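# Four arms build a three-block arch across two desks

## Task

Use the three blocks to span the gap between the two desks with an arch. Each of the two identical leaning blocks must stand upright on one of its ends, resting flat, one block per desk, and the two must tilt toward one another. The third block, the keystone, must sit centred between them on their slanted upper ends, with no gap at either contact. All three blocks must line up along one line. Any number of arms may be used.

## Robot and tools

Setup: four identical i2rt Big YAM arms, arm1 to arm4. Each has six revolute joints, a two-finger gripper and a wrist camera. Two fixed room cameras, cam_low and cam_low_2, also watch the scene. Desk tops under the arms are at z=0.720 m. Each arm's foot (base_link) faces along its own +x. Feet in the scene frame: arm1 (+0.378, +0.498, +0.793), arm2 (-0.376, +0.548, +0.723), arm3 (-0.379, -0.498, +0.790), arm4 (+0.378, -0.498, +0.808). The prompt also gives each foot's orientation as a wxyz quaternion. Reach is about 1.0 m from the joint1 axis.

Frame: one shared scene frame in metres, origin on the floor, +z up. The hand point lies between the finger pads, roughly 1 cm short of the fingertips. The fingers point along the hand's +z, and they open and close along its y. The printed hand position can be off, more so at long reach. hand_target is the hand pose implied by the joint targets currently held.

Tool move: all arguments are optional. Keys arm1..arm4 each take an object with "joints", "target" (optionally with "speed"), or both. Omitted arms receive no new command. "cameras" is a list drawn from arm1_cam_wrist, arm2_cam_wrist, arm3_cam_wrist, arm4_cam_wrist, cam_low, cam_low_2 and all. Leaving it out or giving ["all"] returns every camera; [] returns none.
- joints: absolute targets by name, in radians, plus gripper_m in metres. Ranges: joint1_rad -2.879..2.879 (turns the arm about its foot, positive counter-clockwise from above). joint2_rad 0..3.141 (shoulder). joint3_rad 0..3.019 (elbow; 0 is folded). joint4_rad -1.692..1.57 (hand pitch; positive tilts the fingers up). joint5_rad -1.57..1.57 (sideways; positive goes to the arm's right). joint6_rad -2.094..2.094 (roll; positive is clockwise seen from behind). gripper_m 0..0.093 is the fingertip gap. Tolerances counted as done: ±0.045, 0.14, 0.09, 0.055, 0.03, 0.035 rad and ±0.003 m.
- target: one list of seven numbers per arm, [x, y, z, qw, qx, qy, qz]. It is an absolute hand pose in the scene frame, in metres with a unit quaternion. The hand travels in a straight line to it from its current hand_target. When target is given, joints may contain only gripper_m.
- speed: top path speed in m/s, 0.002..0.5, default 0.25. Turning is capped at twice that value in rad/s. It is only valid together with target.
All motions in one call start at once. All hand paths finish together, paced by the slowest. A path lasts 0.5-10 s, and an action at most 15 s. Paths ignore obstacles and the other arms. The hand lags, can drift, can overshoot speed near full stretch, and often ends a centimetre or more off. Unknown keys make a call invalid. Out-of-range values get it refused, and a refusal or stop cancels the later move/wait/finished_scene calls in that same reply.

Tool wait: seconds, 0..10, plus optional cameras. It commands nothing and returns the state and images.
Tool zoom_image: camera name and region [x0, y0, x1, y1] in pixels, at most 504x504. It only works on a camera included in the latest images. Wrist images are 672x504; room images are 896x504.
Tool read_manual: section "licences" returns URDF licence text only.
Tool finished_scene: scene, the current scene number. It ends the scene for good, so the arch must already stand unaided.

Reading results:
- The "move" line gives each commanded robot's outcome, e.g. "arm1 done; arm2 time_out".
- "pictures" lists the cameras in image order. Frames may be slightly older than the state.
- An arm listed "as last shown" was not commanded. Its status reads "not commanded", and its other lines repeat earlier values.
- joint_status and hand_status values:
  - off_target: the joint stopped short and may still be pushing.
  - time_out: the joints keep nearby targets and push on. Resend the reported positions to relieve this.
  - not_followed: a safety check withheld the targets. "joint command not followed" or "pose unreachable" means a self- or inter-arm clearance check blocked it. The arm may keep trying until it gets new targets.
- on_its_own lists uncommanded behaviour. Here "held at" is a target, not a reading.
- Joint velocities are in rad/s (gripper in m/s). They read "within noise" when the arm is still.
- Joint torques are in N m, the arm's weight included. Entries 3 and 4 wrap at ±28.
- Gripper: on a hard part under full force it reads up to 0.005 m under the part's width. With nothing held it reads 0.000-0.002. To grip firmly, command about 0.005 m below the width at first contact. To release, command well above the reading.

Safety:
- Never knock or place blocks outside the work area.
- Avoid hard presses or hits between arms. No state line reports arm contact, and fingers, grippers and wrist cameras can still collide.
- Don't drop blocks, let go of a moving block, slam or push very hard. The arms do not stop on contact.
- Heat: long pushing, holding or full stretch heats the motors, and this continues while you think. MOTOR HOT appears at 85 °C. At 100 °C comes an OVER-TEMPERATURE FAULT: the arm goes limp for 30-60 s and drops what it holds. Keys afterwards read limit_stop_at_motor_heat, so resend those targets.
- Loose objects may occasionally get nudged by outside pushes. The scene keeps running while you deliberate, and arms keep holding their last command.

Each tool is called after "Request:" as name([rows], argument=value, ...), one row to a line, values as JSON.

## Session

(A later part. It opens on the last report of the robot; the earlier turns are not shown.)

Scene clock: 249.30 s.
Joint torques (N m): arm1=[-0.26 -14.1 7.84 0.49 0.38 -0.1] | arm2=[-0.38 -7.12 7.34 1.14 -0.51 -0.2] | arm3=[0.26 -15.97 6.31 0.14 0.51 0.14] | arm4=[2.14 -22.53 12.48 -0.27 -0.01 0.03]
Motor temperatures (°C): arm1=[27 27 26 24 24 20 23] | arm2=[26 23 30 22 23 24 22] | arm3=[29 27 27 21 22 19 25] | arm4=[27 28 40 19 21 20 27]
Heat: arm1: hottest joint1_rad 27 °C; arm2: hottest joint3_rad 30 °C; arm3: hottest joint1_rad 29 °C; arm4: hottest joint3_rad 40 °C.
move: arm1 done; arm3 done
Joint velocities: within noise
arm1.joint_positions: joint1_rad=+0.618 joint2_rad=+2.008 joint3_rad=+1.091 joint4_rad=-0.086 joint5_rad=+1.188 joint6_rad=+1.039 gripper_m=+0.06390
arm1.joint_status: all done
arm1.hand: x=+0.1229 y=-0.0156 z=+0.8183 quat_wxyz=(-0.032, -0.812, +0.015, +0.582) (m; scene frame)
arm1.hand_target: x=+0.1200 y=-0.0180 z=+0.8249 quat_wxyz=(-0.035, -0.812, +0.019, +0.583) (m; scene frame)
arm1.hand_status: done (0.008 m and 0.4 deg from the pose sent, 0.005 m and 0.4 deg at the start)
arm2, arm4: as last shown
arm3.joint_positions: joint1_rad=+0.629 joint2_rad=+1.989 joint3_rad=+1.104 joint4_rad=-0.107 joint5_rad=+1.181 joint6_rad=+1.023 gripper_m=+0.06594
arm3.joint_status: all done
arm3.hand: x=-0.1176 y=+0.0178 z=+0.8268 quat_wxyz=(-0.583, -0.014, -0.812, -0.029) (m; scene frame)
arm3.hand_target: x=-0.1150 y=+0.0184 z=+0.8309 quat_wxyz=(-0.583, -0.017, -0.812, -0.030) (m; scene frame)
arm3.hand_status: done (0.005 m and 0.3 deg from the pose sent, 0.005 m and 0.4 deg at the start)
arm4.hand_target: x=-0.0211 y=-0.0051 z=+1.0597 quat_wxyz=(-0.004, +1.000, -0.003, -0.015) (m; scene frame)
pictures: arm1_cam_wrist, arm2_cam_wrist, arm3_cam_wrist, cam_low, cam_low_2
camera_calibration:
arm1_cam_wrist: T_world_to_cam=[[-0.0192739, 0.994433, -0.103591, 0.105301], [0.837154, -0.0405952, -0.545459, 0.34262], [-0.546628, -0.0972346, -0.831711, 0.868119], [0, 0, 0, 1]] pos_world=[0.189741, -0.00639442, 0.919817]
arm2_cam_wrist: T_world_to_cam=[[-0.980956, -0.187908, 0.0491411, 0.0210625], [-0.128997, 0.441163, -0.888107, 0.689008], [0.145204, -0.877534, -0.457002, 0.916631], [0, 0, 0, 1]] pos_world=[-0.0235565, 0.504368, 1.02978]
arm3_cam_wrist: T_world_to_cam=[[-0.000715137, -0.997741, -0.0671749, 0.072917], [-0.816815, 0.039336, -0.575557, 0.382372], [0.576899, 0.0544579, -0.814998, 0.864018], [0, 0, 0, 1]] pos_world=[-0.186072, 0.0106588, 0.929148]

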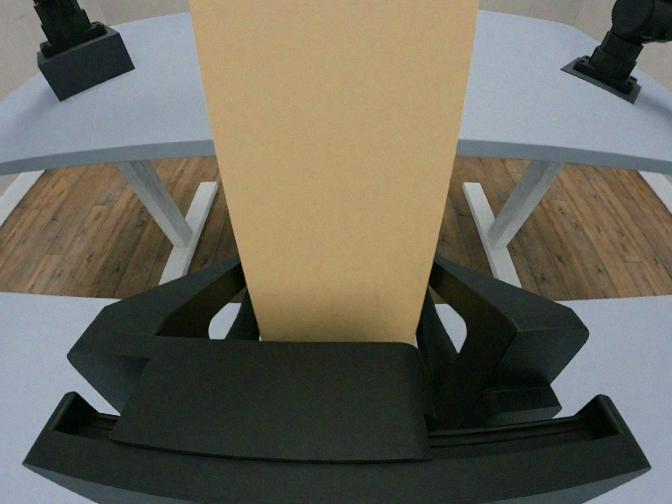

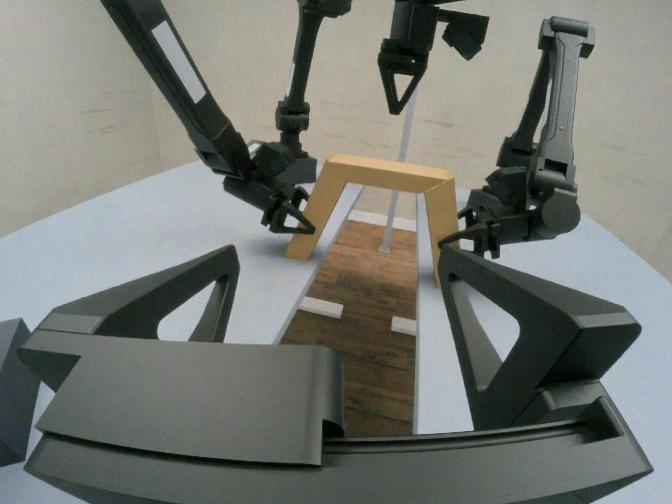

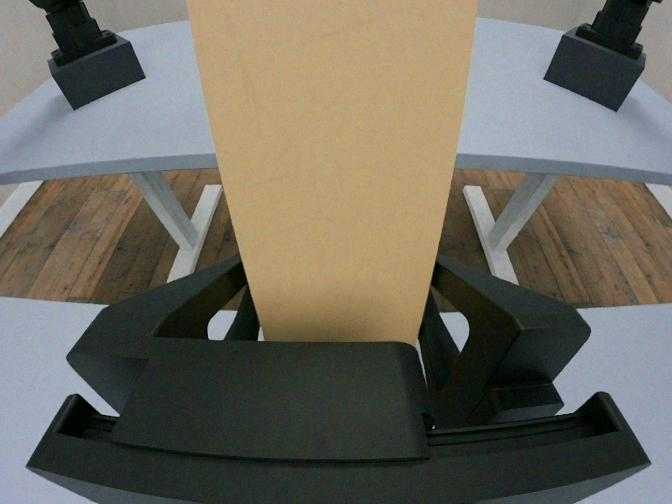

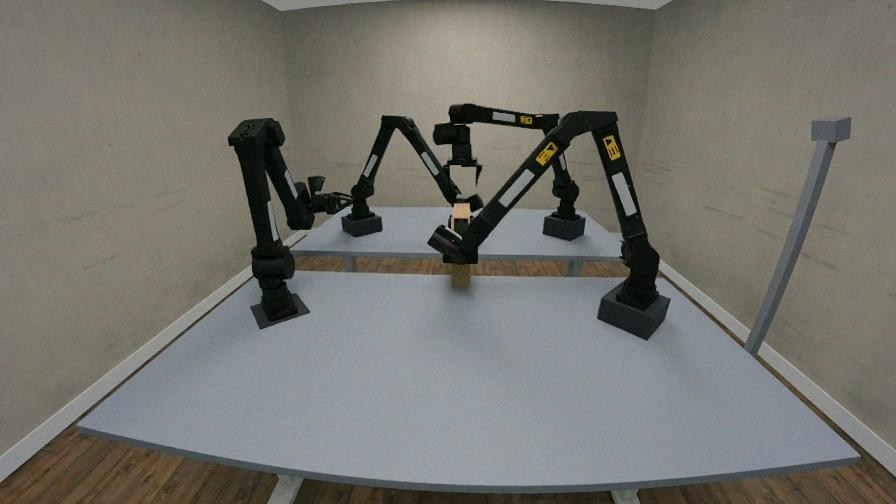

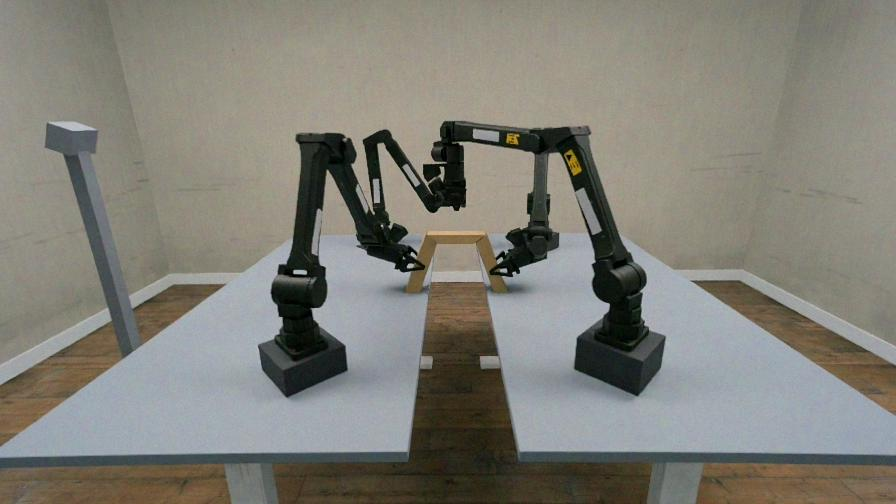

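Request:
move(arm1={"joints":{"gripper_m":0.091}}, arm3={"joints":{"gripper_m":0.091}}, cameras=[])

Request:
move(arm1={"target":[0.158,-0.017,0.838,0.034,0.812,-0.018,-0.583],"speed":0.05}, arm3={"target":[-0.153,0.0185,0.844,0.5825,0.017,0.812,0.030],"speed":0.05}, cameras=["cam_low_2","arm1_cam_wrist","arm3_cam_wrist"])

Scene clock: 251.73 s.
Joint torques (N m): arm1=[-0.09 -13.92 7.84 0.46 0.38 -0.09] | arm2=[-0.21 -7.12 7.36 1.09 -0.52 -0.21] | arm3=[0.38 -16.09 6.23 0.23 0.51 0.13] | arm4=[2.2 -22.48 12.48 -0.27 -0.01 0.04]
Motor temperatures (°C): arm1=[27 27 26 24 24 20 23] | arm2=[26 23 30 22 23 24 22] | arm3=[29 27 27 21 22 19 24] | arm4=[27 28 40 19 21 20 27]
Heat: arm1: hottest joint1_rad 27 °C; arm2: hottest joint3_rad 30 °C; arm3: hottest joint1_rad 29 °C; arm4: hottest joint3_rad 40 °C.
move: arm1 done; arm3 done
Joint velocities: within noise
arm1.joint_positions: joint1_rad=+0.618 joint2_rad=+2.008 joint3_rad=+1.091 joint4_rad=-0.086 joint5_rad=+1.188 joint6_rad=+1.040 gripper_m=+0.09079
arm1.joint_status: all done
arm1.hand: x=+0.1229 y=-0.0156 z=+0.8183 quat_wxyz=(-0.032, -0.812, +0.016, +0.582) (m; scene frame)
arm1.hand_target: x=+0.1200 y=-0.0180 z=+0.8249 quat_wxyz=(-0.036, -0.812, +0.020, +0.583) (m; scene frame)
arm1.hand_status: not commanded
arm2, arm4: as last shown
arm3.joint_positions: joint1_rad=+0.629 joint2_rad=+1.989 joint3_rad=+1.104 joint4_rad=-0.107 joint5_rad=+1.181 joint6_rad=+1.024 gripper_m=+0.09084
arm3.joint_status: all done
arm3.hand: x=-0.1176 y=+0.0178 z=+0.8268 quat_wxyz=(-0.583, -0.015, -0.812, -0.030) (m; scene frame)
arm3.hand_target: x=-0.1150 y=+0.0184 z=+0.8309 quat_wxyz=(-0.583, -0.017, -0.812, -0.030) (m; scene frame)
arm3.hand_status: not commanded
pictures: none
No camera images: "cameras" was empty.

Scene clock: 253.70 s.
Joint torques (N m): arm1=[1.08 -15.03 9.16 0.03 0.75 0.05] | arm2=[-0.26 -6.95 7.35 1.07 -0.52 -0.2] | arm3=[1.73 -16.56 7.58 -0.16 0.87 0.27] | arm4=[2.2 -22.53 12.48 -0.28 -0.01 0.04]
Motor temperatures (°C): arm1=[27 27 26 24 24 20 22] | arm2=[26 23 30 22 23 24 22] | arm3=[29 28 27 21 22 19 24] | arm4=[27 28 40 19 21 20 26]
Heat: arm1: hottest joint1_rad 27 °C; arm2: hottest joint3_rad 30 °C; arm3: hottest joint1_rad 29 °C; arm4: hottest joint3_rad 40 °C.
move: arm1 off_target; arm3 off_target
Joint velocities: within noise
arm1.joint_positions: joint1_rad=+0.675 joint2_rad=+1.994 joint3_rad=+1.091 joint4_rad=-0.298 joint5_rad=+1.214 joint6_rad=+1.197 gripper_m=+0.09088
arm1.joint_status: not commanded
arm1.hand: x=+0.1541 y=-0.0032 z=+0.8165 quat_wxyz=(-0.010, -0.815, +0.003, +0.579) (m; scene frame)
arm1.hand_target: x=+0.1579 y=-0.0162 z=+0.8380 quat_wxyz=(-0.032, -0.812, +0.016, +0.583) (m; scene frame)
arm1.hand_status: off_target (0.026 m and 3.3 deg from the pose sent, 0.040 m and 0.3 deg at the start)
arm2, arm4: as last shown
arm3.joint_positions: joint1_rad=+0.686 joint2_rad=+1.971 joint3_rad=+1.104 joint4_rad=-0.314 joint5_rad=+1.208 joint6_rad=+1.181 gripper_m=+0.09092
arm3.joint_status: not commanded
arm3.hand: x=-0.1489 y=+0.0063 z=+0.8269 quat_wxyz=(-0.579, -0.006, -0.815, -0.010) (m; scene frame)
arm3.hand_target: x=-0.1532 y=+0.0182 z=+0.8440 quat_wxyz=(-0.582, -0.017, -0.812, -0.030) (m; scene frame)
arm3.hand_status: off_target (0.021 m and 2.7 deg from the pose sent, 0.039 m and 0.2 deg at the start)
pictures: arm1_cam_wrist, arm3_cam_wrist, cam_low_2
camera_calibration:
arm1_cam_wrist: T_world_to_cam=[[-0.0130049, 0.998419, -0.0546837, 0.0525229], [0.842442, -0.0185189, -0.538469, 0.309603], [-0.538631, -0.0530706, -0.840869, 0.891199], [0, 0, 0, 1]] pos_world=[0.219888, 0.000590055, 0.918965]
arm3_cam_wrist: T_world_to_cam=[[-0.00843208, -0.999626, -0.0260001, 0.0262542], [-0.821958, 0.0217364, -0.569133, 0.351293], [0.569485, 0.016572, -0.821834, 0.887592], [0, 0, 0, 1]] pos_world=[-0.216501, 0.00389935, 0.930069]

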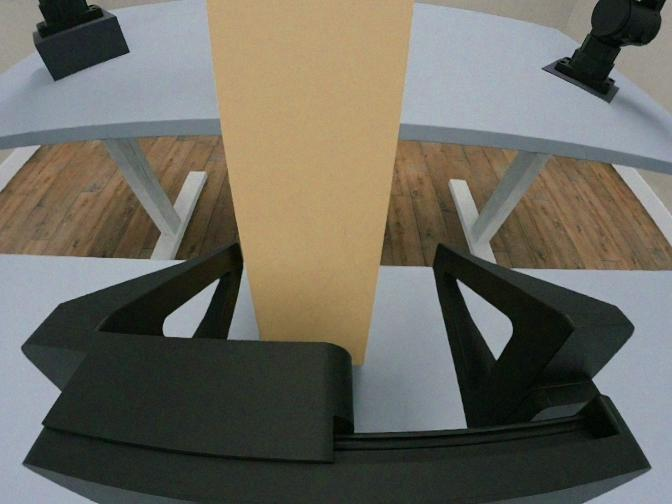

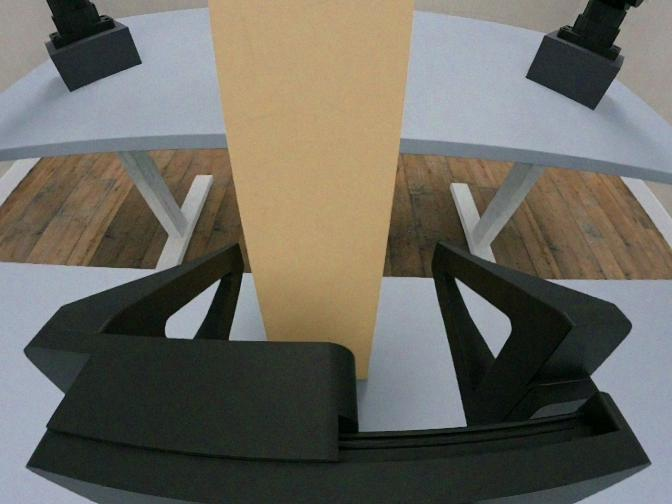

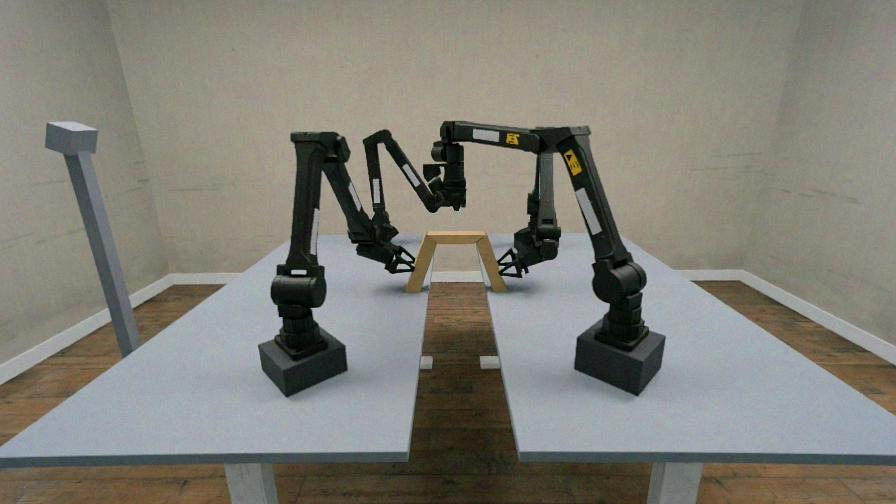

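Request:
move(arm1={"target":[0.19,-0.030,0.85,0.034,0.812,-0.018,-0.583],"speed":0.05}, arm3={"target":[-0.185,0.030,0.856,0.5825,0.017,0.812,0.030],"speed":0.05}, cameras=["cam_low_2","arm1_cam_wrist","arm3_cam_wrist"])

Scene clock: 256.63 s.
Joint torques (N m): arm1=[1.38 -14.45 11.71 -0.17 0.78 0.05] | arm2=[-0.44 -7 7.24 1.14 -0.51 -0.19] | arm3=[1.9 -16.21 9.44 -0.32 0.89 0.3] | arm4=[2.26 -22.42 12.49 -0.27 -0.01 0.04]
Motor temperatures (°C): arm1=[27 27 26 24 24 20 22] | arm2=[26 23 30 22 23 24 22] | arm3=[29 28 27 21 22 19 24] | arm4=[27 29 40 19 21 20 26]
Heat: arm1: hottest joint1_rad 27 °C; arm2: hottest joint3_rad 30 °C; arm3: hottest joint1_rad 29 °C; arm4: hottest joint3_rad 40 °C.
move: arm1 off_target; arm3 off_target
Joint velocities: within noise
arm1.joint_positions: joint1_rad=+0.738 joint2_rad=+1.993 joint3_rad=+1.141 joint4_rad=-0.537 joint5_rad=+1.236 joint6_rad=+1.385 gripper_m=+0.09089
arm1.joint_status: not commanded
arm1.hand: x=+0.1853 y=-0.0060 z=+0.8260 quat_wxyz=(-0.004, -0.815, +0.002, +0.580) (m; scene frame)
arm1.hand_target: x=+0.1903 y=-0.0284 z=+0.8506 quat_wxyz=(-0.034, -0.812, +0.018, +0.583) (m; scene frame)
arm1.hand_status: off_target (0.034 m and 3.9 deg from the pose sent, 0.056 m and 3.3 deg at the start)
arm2, arm4: as last shown
arm3.joint_positions: joint1_rad=+0.749 joint2_rad=+1.970 joint3_rad=+1.152 joint4_rad=-0.548 joint5_rad=+1.230 joint6_rad=+1.360 gripper_m=+0.09093
arm3.joint_status: not commanded
arm3.hand: x=-0.1806 y=+0.0088 z=+0.8355 quat_wxyz=(-0.579, -0.001, -0.815, -0.003) (m; scene frame)
arm3.hand_target: x=-0.1852 y=+0.0284 z=+0.8563 quat_wxyz=(-0.582, -0.017, -0.812, -0.029) (m; scene frame)
arm3.hand_status: off_target (0.030 m and 3.6 deg from the pose sent, 0.052 m and 2.7 deg at the start)
pictures: arm1_cam_wrist, arm3_cam_wrist, cam_low_2
camera_calibration:
arm1_cam_wrist: T_world_to_cam=[[-0.0088665, 0.999, -0.043826, 0.0465247], [0.841184, -0.016246, -0.540504, 0.290259], [-0.540676, -0.0416581, -0.840199, 0.915759], [0, 0, 0, 1]] pos_world=[0.25138, -0.00361384, 0.928345]
arm3_cam_wrist: T_world_to_cam=[[-0.0107933, -0.999905, -0.00854066, 0.0137116], [-0.821563, 0.0137364, -0.569952, 0.330952], [0.570015, 0.000865059, -0.821634, 0.912734], [0, 0, 0, 1]] pos_world=[-0.248226, 0.00837463, 0.938677]

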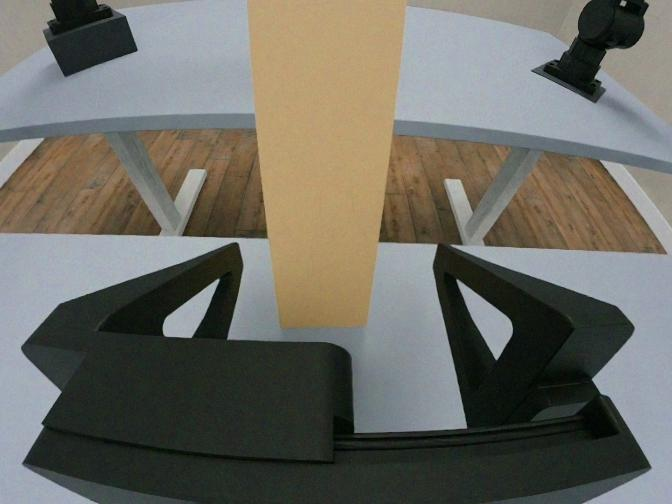

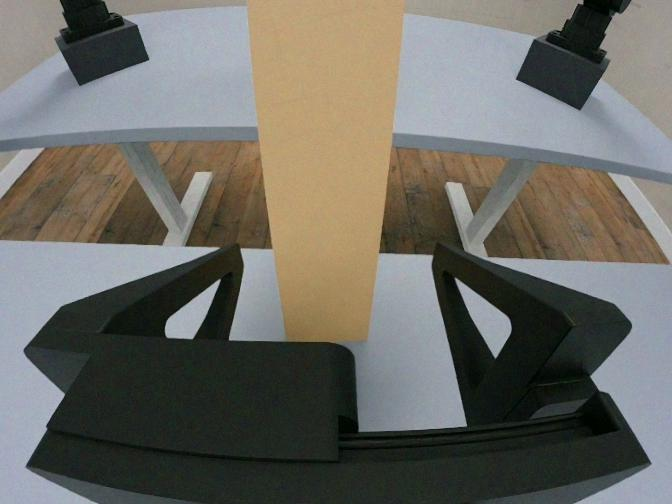

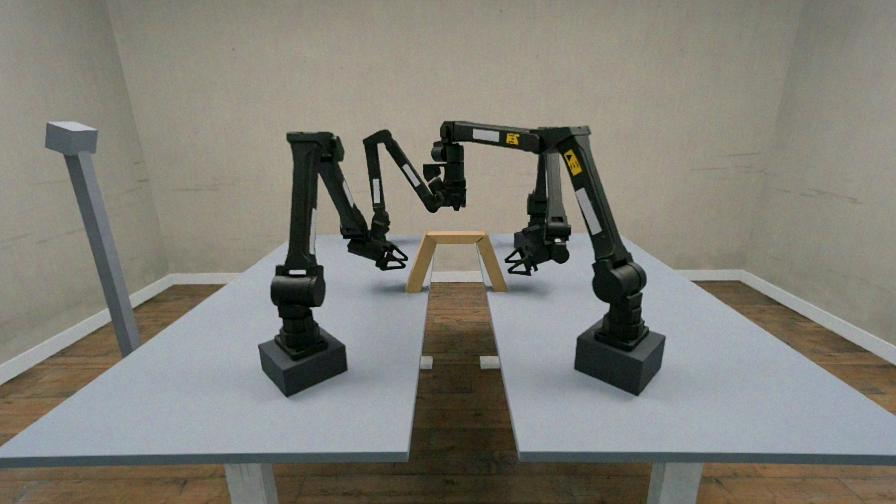

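Clear. Retreat further and inspect.

Request:
move(arm1={"target":[0.30,-0.01,0.90,0.0,0.815,0.0,-0.58],"speed":0.15}, arm3={"target":[-0.30,0.01,0.90,0.58,0.0,0.815,0.0],"speed":0.15}, arm4={"target":[0.08,-0.08,1.15,0,-0.9763,0.2164,0],"speed":0.15}, cameras=["all"])

Request:
zoom_image(camera="cam_low_2", region=[396, 215, 516, 305])

Request:
zoom_image(camera="arm2_cam_wrist", region=[270, 130, 490, 300])

Request:
zoom_image(camera="cam_low", region=[420, 190, 500, 300])

Scene clock: 261.00 s.
Joint torques (N m): arm1=[0.62 -12.51 12.26 -1.11 0.33 0.03] | arm2=[-0.67 -7.06 7.31 1.16 -0.52 -0.18] | arm3=[1.67 -14.21 9.73 -1.29 0.39 0.29] | arm4=[1.14 -16.91 9.02 0.03 0 0.14]
Motor temperatures (°C): arm1=[27 27 27 23 24 20 22] | arm2=[26 23 30 22 23 24 22] | arm3=[29 28 28 20 23 19 24] | arm4=[27 29 40 19 21 20 26]
Heat: arm1: hottest joint1_rad 27 °C; arm2: hottest joint3_rad 30 °C; arm3: hottest joint1_rad 29 °C; arm4: hottest joint3_rad 40 °C.
move: arm1 off_target; arm3 off_target; arm4 off_target
Joint velocities: within noise
arm1.joint_positions: joint1_rad=+0.955 joint2_rad=+1.974 joint3_rad=+1.313 joint4_rad=-1.390 joint5_rad=+1.207 joint6_rad=+2.047 gripper_m=+0.09089
arm1.joint_status: not commanded
arm1.hand: x=+0.2932 y=+0.0064 z=+0.8919 quat_wxyz=(+0.013, -0.813, -0.006, +0.583) (m; scene frame)
arm1.hand_target: x=+0.3002 y=-0.0097 z=+0.9001 quat_wxyz=(-0.003, -0.815, +0.003, +0.579) (m; scene frame)
arm1.hand_status: off_target (0.020 m and 1.7 deg from the pose sent, 0.137 m and 0.5 deg at the start)
arm2: as last shown
arm3.joint_positions: joint1_rad=+0.974 joint2_rad=+1.960 joint3_rad=+1.320 joint4_rad=-1.389 joint5_rad=+1.205 joint6_rad=+2.032 gripper_m=+0.09093
arm3.joint_status: not commanded
arm3.hand: x=-0.2931 y=-0.0042 z=+0.8957 quat_wxyz=(-0.582, +0.005, -0.813, +0.011) (m; scene frame)
arm3.hand_target: x=-0.3000 y=+0.0099 z=+0.9002 quat_wxyz=(-0.579, -0.003, -0.815, -0.002) (m; scene frame)
arm3.hand_status: off_target (0.016 m and 1.4 deg from the pose sent, 0.136 m and 0.3 deg at the start)
arm4.joint_positions: joint1_rad=-0.188 joint2_rad=+1.656 joint3_rad=+1.857 joint4_rad=-1.683 joint5_rad=-0.001 joint6_rad=-0.533 gripper_m=+0.08788
arm4.joint_status: not commanded
arm4.hand: x=+0.0727 y=-0.0794 z=+1.1410 quat_wxyz=(-0.029, +0.978, -0.202, -0.033) (m; scene frame)
arm4.hand_target: x=+0.0801 y=-0.0802 z=+1.1490 quat_wxyz=(-0.031, +0.976, -0.214, -0.034) (m; scene frame)
arm4.hand_status: off_target (0.012 m and 5.3 deg from the pose sent, 0.171 m and 24.7 deg at the start; a joint's target at an end of its range on 75 of 79 steps)
pictures: arm1_cam_wrist, arm2_cam_wrist, arm3_cam_wrist, arm4_cam_wrist, cam_low, cam_low_2
camera_calibration:
arm1_cam_wrist: T_world_to_cam=[[-0.00228886, 0.999981, -0.00567282, 0.00199823], [0.836949, -0.00118899, -0.54728, 0.242524], [-0.547277, -0.0060005, -0.83693, 1.02879], [0, 0, 0, 1]] pos_world=[0.360056, 0.00446341, 0.993763]
arm2_cam_wrist: T_world_to_cam=[[-0.980956, -0.187908, 0.0491411, 0.0210625], [-0.128997, 0.441163, -0.888107, 0.689008], [0.145204, -0.877534, -0.457002, 0.916631], [0, 0, 0, 1]] pos_world=[-0.0235565, 0.504368, 1.02978]
arm3_cam_wrist: T_world_to_cam=[[-0.015517, -0.999669, 0.0205219, -0.0273524], [-0.817373, 0.000860622, -0.576108, 0.279642], [0.575899, -0.0257135, -0.817116, 1.02394], [0, 0, 0, 1]] pos_world=[-0.361541, -0.00125479, 0.998347]
arm4_cam_wrist: T_world_to_cam=[[0.392837, 0.918133, 0.0520655, -0.0154041], [0.769281, -0.359115, 0.528435, -0.683532], [0.503871, -0.167536, -0.847376, 1.04215], [0, 0, 0, 1]] pos_world=[0.00676796, -0.0567254, 1.2451]

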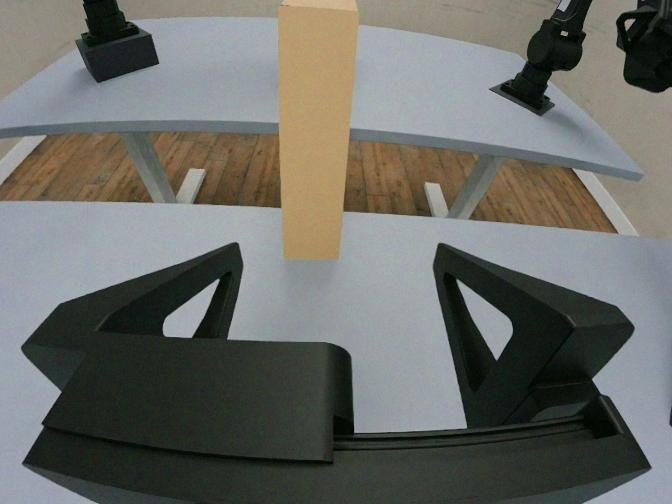

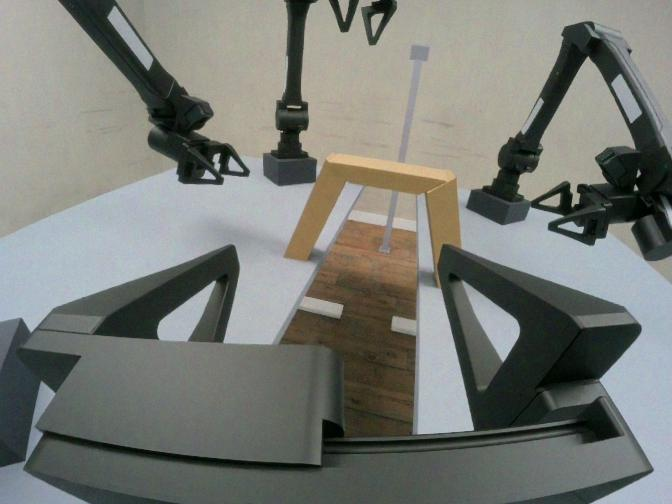

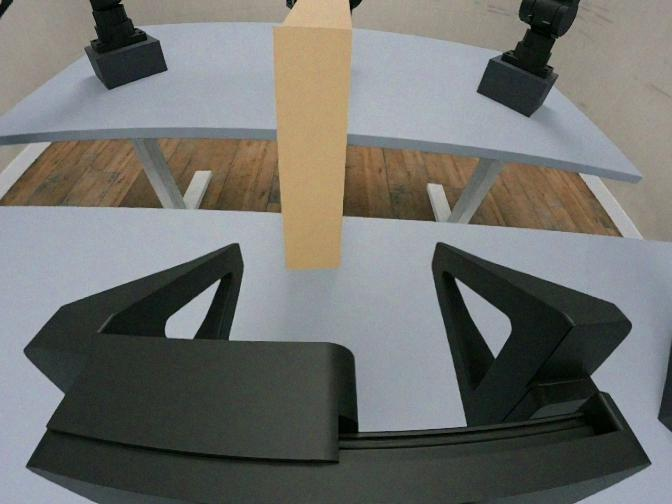

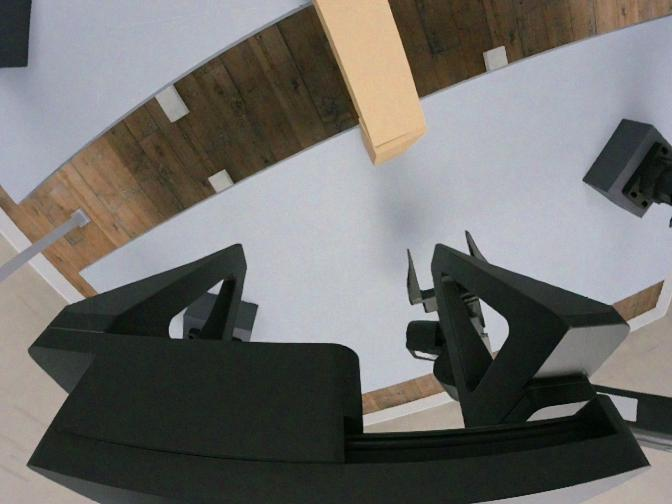

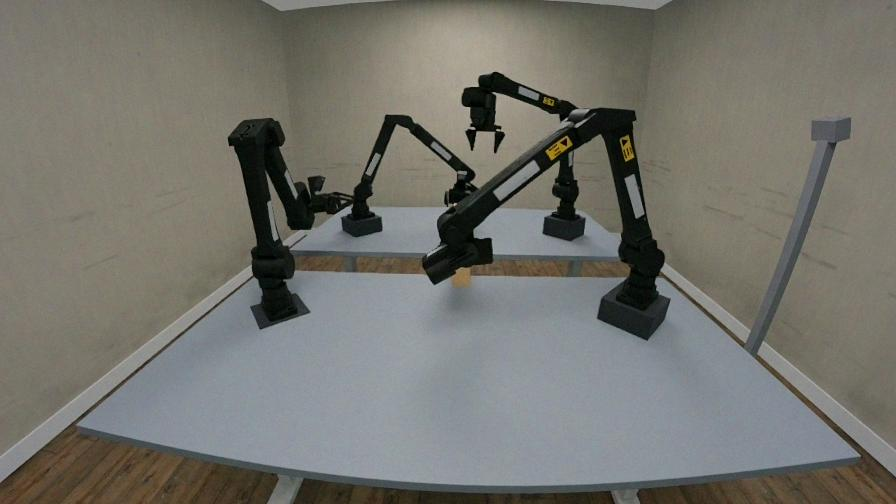

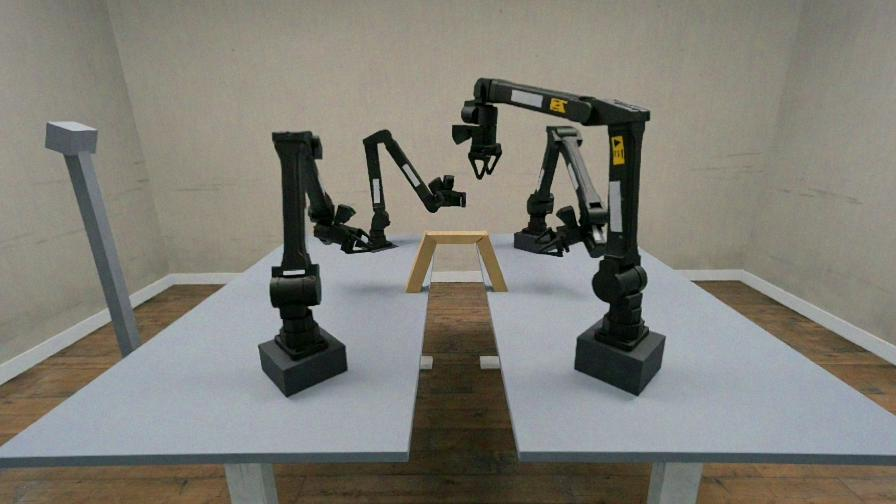

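Scaled by 4.200 from the camera's 896x504 image, which has a finer 1280x720 frame.

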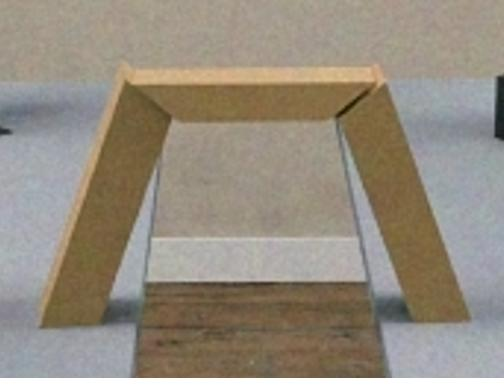

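Scaled by 2.291 from the camera's 672x504 image, which has a finer 960x720 frame.

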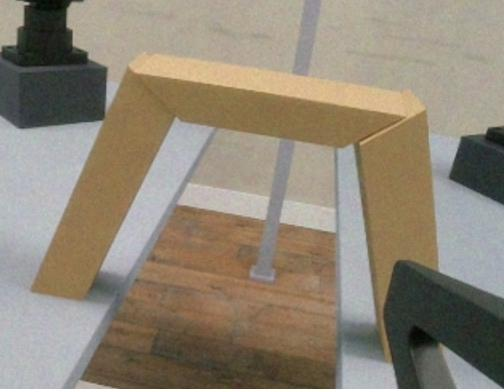

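Scaled by 4.582 from the camera's 896x504 image, which has a finer 1280x720 frame.

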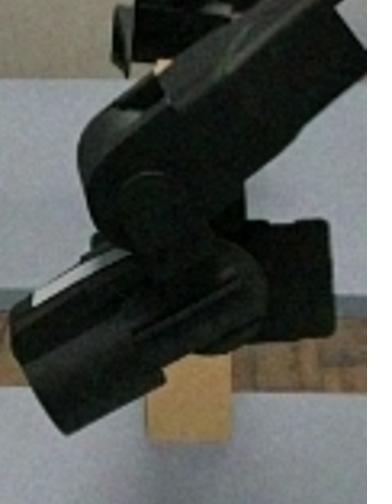

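Request:
zoom_image(camera="arm4_cam_wrist", region=[280, 0, 480, 200])

Request:
zoom_image(camera="arm3_cam_wrist", region=[250, 0, 380, 100])

Request:
zoom_image(camera="arm1_cam_wrist", region=[250, 0, 380, 100])

Request:
zoom_image(camera="cam_low_2", region=[466, 222, 506, 252])

Request:
zoom_image(camera="arm2_cam_wrist", region=[420, 150, 470, 190])

Scaled by 2.520 from the camera's 672x504 image, which has a finer 960x720 frame.

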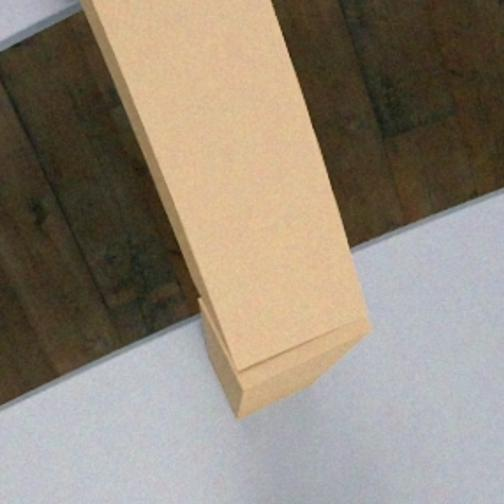

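Scaled by 3.877 from the camera's 672x504 image, which has a finer 960x720 frame.

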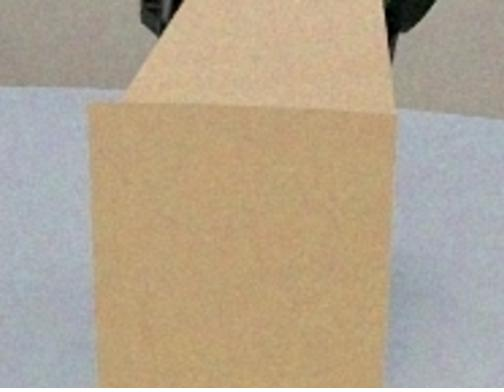

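Scaled by 3.877 from the camera's 672x504 image, which has a finer 960x720 frame.

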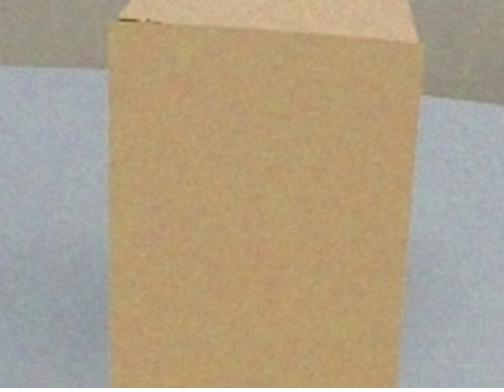

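Scaled by 12.600 from the camera's 896x504 image, which has a finer 1280x720 frame.

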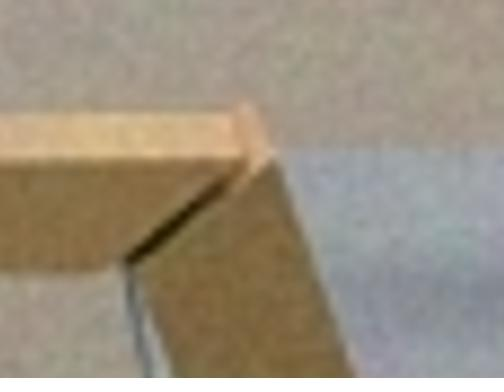

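Scaled by 10.080 from the camera's 672x504 image, which has a finer 960x720 frame.

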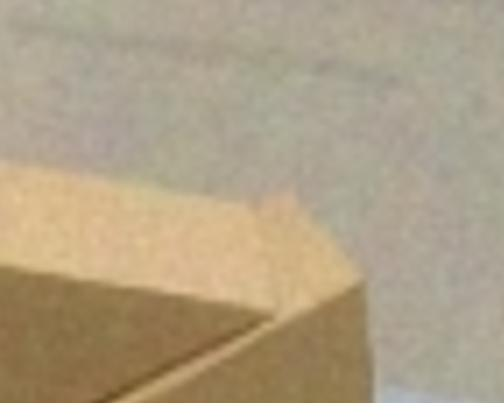

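Request:
move(arm1={"target":[0.195,-0.030,0.852,0.034,0.812,-0.018,-0.583],"speed":0.15}, arm3={"target":[-0.190,0.030,0.858,0.5825,0.017,0.812,0.030],"speed":0.15}, arm4={"target":[-0.023,-0.004,1.06,0,1,0.0,-0.015],"speed":0.1}, cameras=["arm1_cam_wrist","arm3_cam_wrist"])

Scene clock: 275.33 s.
Joint torques (N m): arm1=[-0.85 -13.39 7.38 0.65 0.54 -0.16] | arm2=[-0.09 -7.12 7.28 1.05 -0.51 -0.19] | arm3=[0.03 -15.97 5.61 0.39 0.54 0.02] | arm4=[2.73 -19.96 12.52 -0.2 -0.19 -0.14]
Motor temperatures (°C): arm1=[27 26 29 23 24 20 22] | arm2=[26 23 30 22 23 24 22] | arm3=[29 28 29 20 22 19 23] | arm4=[27 28 39 19 21 20 26]
Heat: arm1: hottest joint3_rad 29 °C; arm2: hottest joint3_rad 30 °C; arm3: hottest joint1_rad 29 °C; arm4: hottest joint3_rad 39 °C.
move: arm1 done; arm3 done; arm4 off_target
Joint velocities: within noise
arm1.joint_positions: joint1_rad=+0.771 joint2_rad=+1.974 joint3_rad=+1.206 joint4_rad=-0.593 joint5_rad=+1.245 joint6_rad=+1.428 gripper_m=+0.09089
arm1.joint_status: not commanded
arm1.hand: x=+0.2010 y=-0.0322 z=+0.8540 quat_wxyz=(-0.037, -0.812, +0.014, +0.583) (m; scene frame)
arm1.hand_target: x=+0.1951 y=-0.0295 z=+0.8522 quat_wxyz=(-0.033, -0.812, +0.017, +0.583) (m; scene frame)
arm1.hand_status: done (0.007 m and 0.5 deg from the pose sent, 0.112 m and 6.1 deg at the start)
arm2: as last shown
arm3.joint_positions: joint1_rad=+0.781 joint2_rad=+1.960 joint3_rad=+1.214 joint4_rad=-0.601 joint5_rad=+1.240 joint6_rad=+1.413 gripper_m=+0.09093
arm3.joint_status: not commanded
arm3.hand: x=-0.1958 y=+0.0333 z=+0.8594 quat_wxyz=(-0.583, -0.016, -0.811, -0.034) (m; scene frame)
arm3.hand_target: x=-0.1901 y=+0.0297 z=+0.8581 quat_wxyz=(-0.583, -0.016, -0.812, -0.030) (m; scene frame)
arm3.hand_status: done (0.007 m and 0.5 deg from the pose sent, 0.115 m and 5.3 deg at the start)
arm4.joint_positions: joint1_rad=-0.153 joint2_rad=+2.017 joint3_rad=+2.130 joint4_rad=-1.683 joint5_rad=-0.023 joint6_rad=-0.876 gripper_m=+0.08788
arm4.joint_status: not commanded
arm4.hand: x=-0.0114 y=-0.0071 z=+1.0481 quat_wxyz=(+0.007, +1.000, -0.015, -0.009) (m; scene frame)
arm4.hand_target: x=-0.0226 y=-0.0047 z=+1.0600 quat_wxyz=(-0.003, +1.000, -0.003, -0.018) (m; scene frame)
arm4.hand_status: off_target (0.017 m and 2.0 deg from the pose sent, 0.146 m and 23.7 deg at the start; a joint's target at an end of its range on 33 of 99 steps)
pictures: arm1_cam_wrist, arm3_cam_wrist
camera_calibration:
arm1_cam_wrist: T_world_to_cam=[[-0.0268728, 0.993414, -0.111382, 0.135177], [0.836645, -0.0386287, -0.546382, 0.297068], [-0.547086, -0.10787, -0.830097, 0.937265], [0, 0, 0, 1]] pos_world=[0.267857, -0.0217085, 0.95539]
arm3_cam_wrist: T_world_to_cam=[[0.00289955, -0.997008, -0.0772467, 0.0998625], [-0.815912, 0.0423032, -0.576626, 0.337606], [0.578168, 0.0646985, -0.813348, 0.933364], [0, 0, 0, 1]] pos_world=[-0.264474, 0.0248947, 0.961537]

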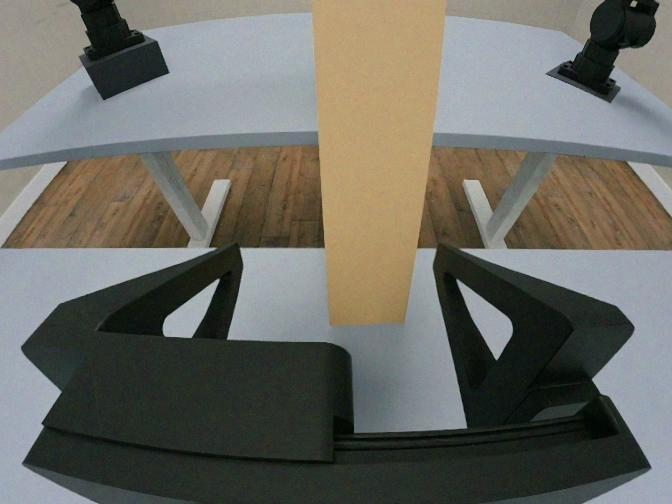

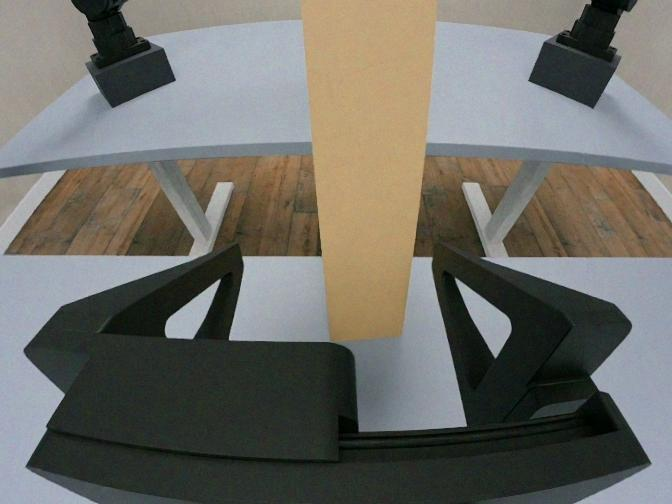

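Request:
move(arm1={"target":[0.152,-0.018,0.836,0.034,0.812,-0.018,-0.583],"speed":0.08}, arm3={"target":[-0.147,0.020,0.842,0.5825,0.017,0.812,0.030],"speed":0.08}, cameras=["arm1_cam_wrist","arm3_cam_wrist"])

Scene clock: 279.63 s.
Joint torques (N m): arm1=[-0.44 -13.27 7.01 0.98 0.36 -0.17] | arm2=[-0.38 -7.18 7.34 1.13 -0.52 -0.21] | arm3=[0.21 -15.27 5.49 0.77 0.4 0.03] | arm4=[2.73 -19.9 12.55 -0.17 -0.19 -0.14]
Motor temperatures (°C): arm1=[27 26 28 23 24 20 22] | arm2=[26 23 30 22 23 24 22] | arm3=[29 28 29 20 22 19 23] | arm4=[27 28 40 19 21 20 26]
Heat: arm1: hottest joint3_rad 28 °C; arm2: hottest joint3_rad 30 °C; arm3: hottest joint1_rad 29 °C; arm4: hottest joint3_rad 40 °C.
move: arm1 done; arm3 done
Joint velocities: within noise
arm1.joint_positions: joint1_rad=+0.682 joint2_rad=+1.974 joint3_rad=+1.120 joint4_rad=-0.284 joint5_rad=+1.221 joint6_rad=+1.191 gripper_m=+0.09089
arm1.joint_status: not commanded
arm1.hand: x=+0.1553 y=-0.0199 z=+0.8368 quat_wxyz=(-0.034, -0.811, +0.017, +0.584) (m; scene frame)
arm1.hand_target: x=+0.1520 y=-0.0182 z=+0.8359 quat_wxyz=(-0.034, -0.812, +0.018, +0.583) (m; scene frame)
arm1.hand_status: done (0.004 m and 0.2 deg from the pose sent, 0.054 m and 0.5 deg at the start)
arm2.joint_positions: joint1_rad=+0.898 joint2_rad=+1.497 joint3_rad=+0.496 joint4_rad=+1.561 joint5_rad=+1.395 joint6_rad=-0.620 gripper_m=+0.09396
arm2.joint_status: not commanded
arm2.hand: x=-0.0054 y=+0.4059 z=+0.9657 quat_wxyz=(-0.559, -0.399, -0.545, +0.481) (m; scene frame)
arm2.hand_target: x=+0.0003 y=+0.4097 z=+0.9706 quat_wxyz=(-0.565, -0.398, -0.543, +0.477) (m; scene frame)
arm2.hand_status: not commanded
arm3.joint_positions: joint1_rad=+0.695 joint2_rad=+1.960 joint3_rad=+1.137 joint4_rad=-0.306 joint5_rad=+1.214 joint6_rad=+1.181 gripper_m=+0.09093
arm3.joint_status: not commanded
arm3.hand: x=-0.1511 y=+0.0232 z=+0.8439 quat_wxyz=(-0.584, -0.018, -0.811, -0.033) (m; scene frame)
arm3.hand_target: x=-0.1470 y=+0.0200 z=+0.8419 quat_wxyz=(-0.582, -0.017, -0.812, -0.030) (m; scene frame)
arm3.hand_status: done (0.006 m and 0.4 deg from the pose sent, 0.053 m and 0.5 deg at the start)
arm4: as last shown
pictures: arm1_cam_wrist, arm3_cam_wrist
camera_calibration:
arm1_cam_wrist: T_world_to_cam=[[-0.020169, 0.993726, -0.11001, 0.117608], [0.835483, -0.0436842, -0.547778, 0.327605], [-0.549147, -0.102959, -0.82936, 0.899112], [0, 0, 0, 1]] pos_world=[0.222408, -0.0099868, 0.93808]
arm3_cam_wrist: T_world_to_cam=[[-0.00158784, -0.997076, -0.0764004, 0.0871528], [-0.815208, 0.0455392, -0.577375, 0.366208], [0.579166, 0.0613654, -0.812897, 0.895378], [0, 0, 0, 1]] pos_world=[-0.219898, 0.0152759, 0.945948]

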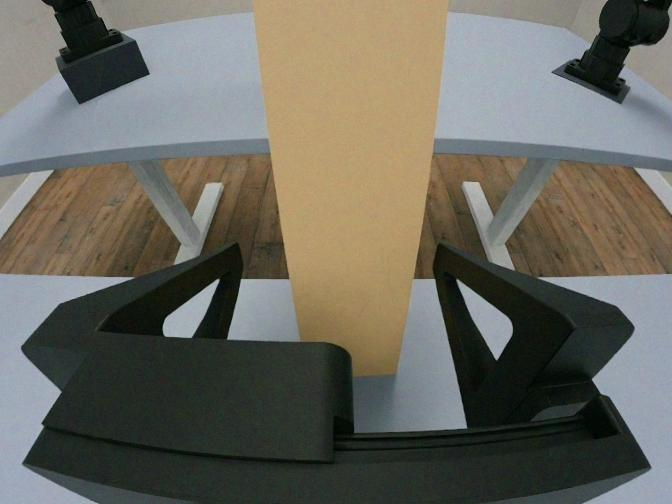

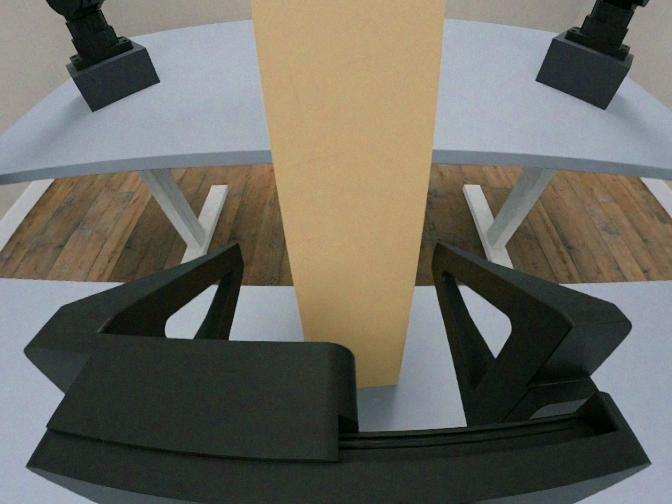

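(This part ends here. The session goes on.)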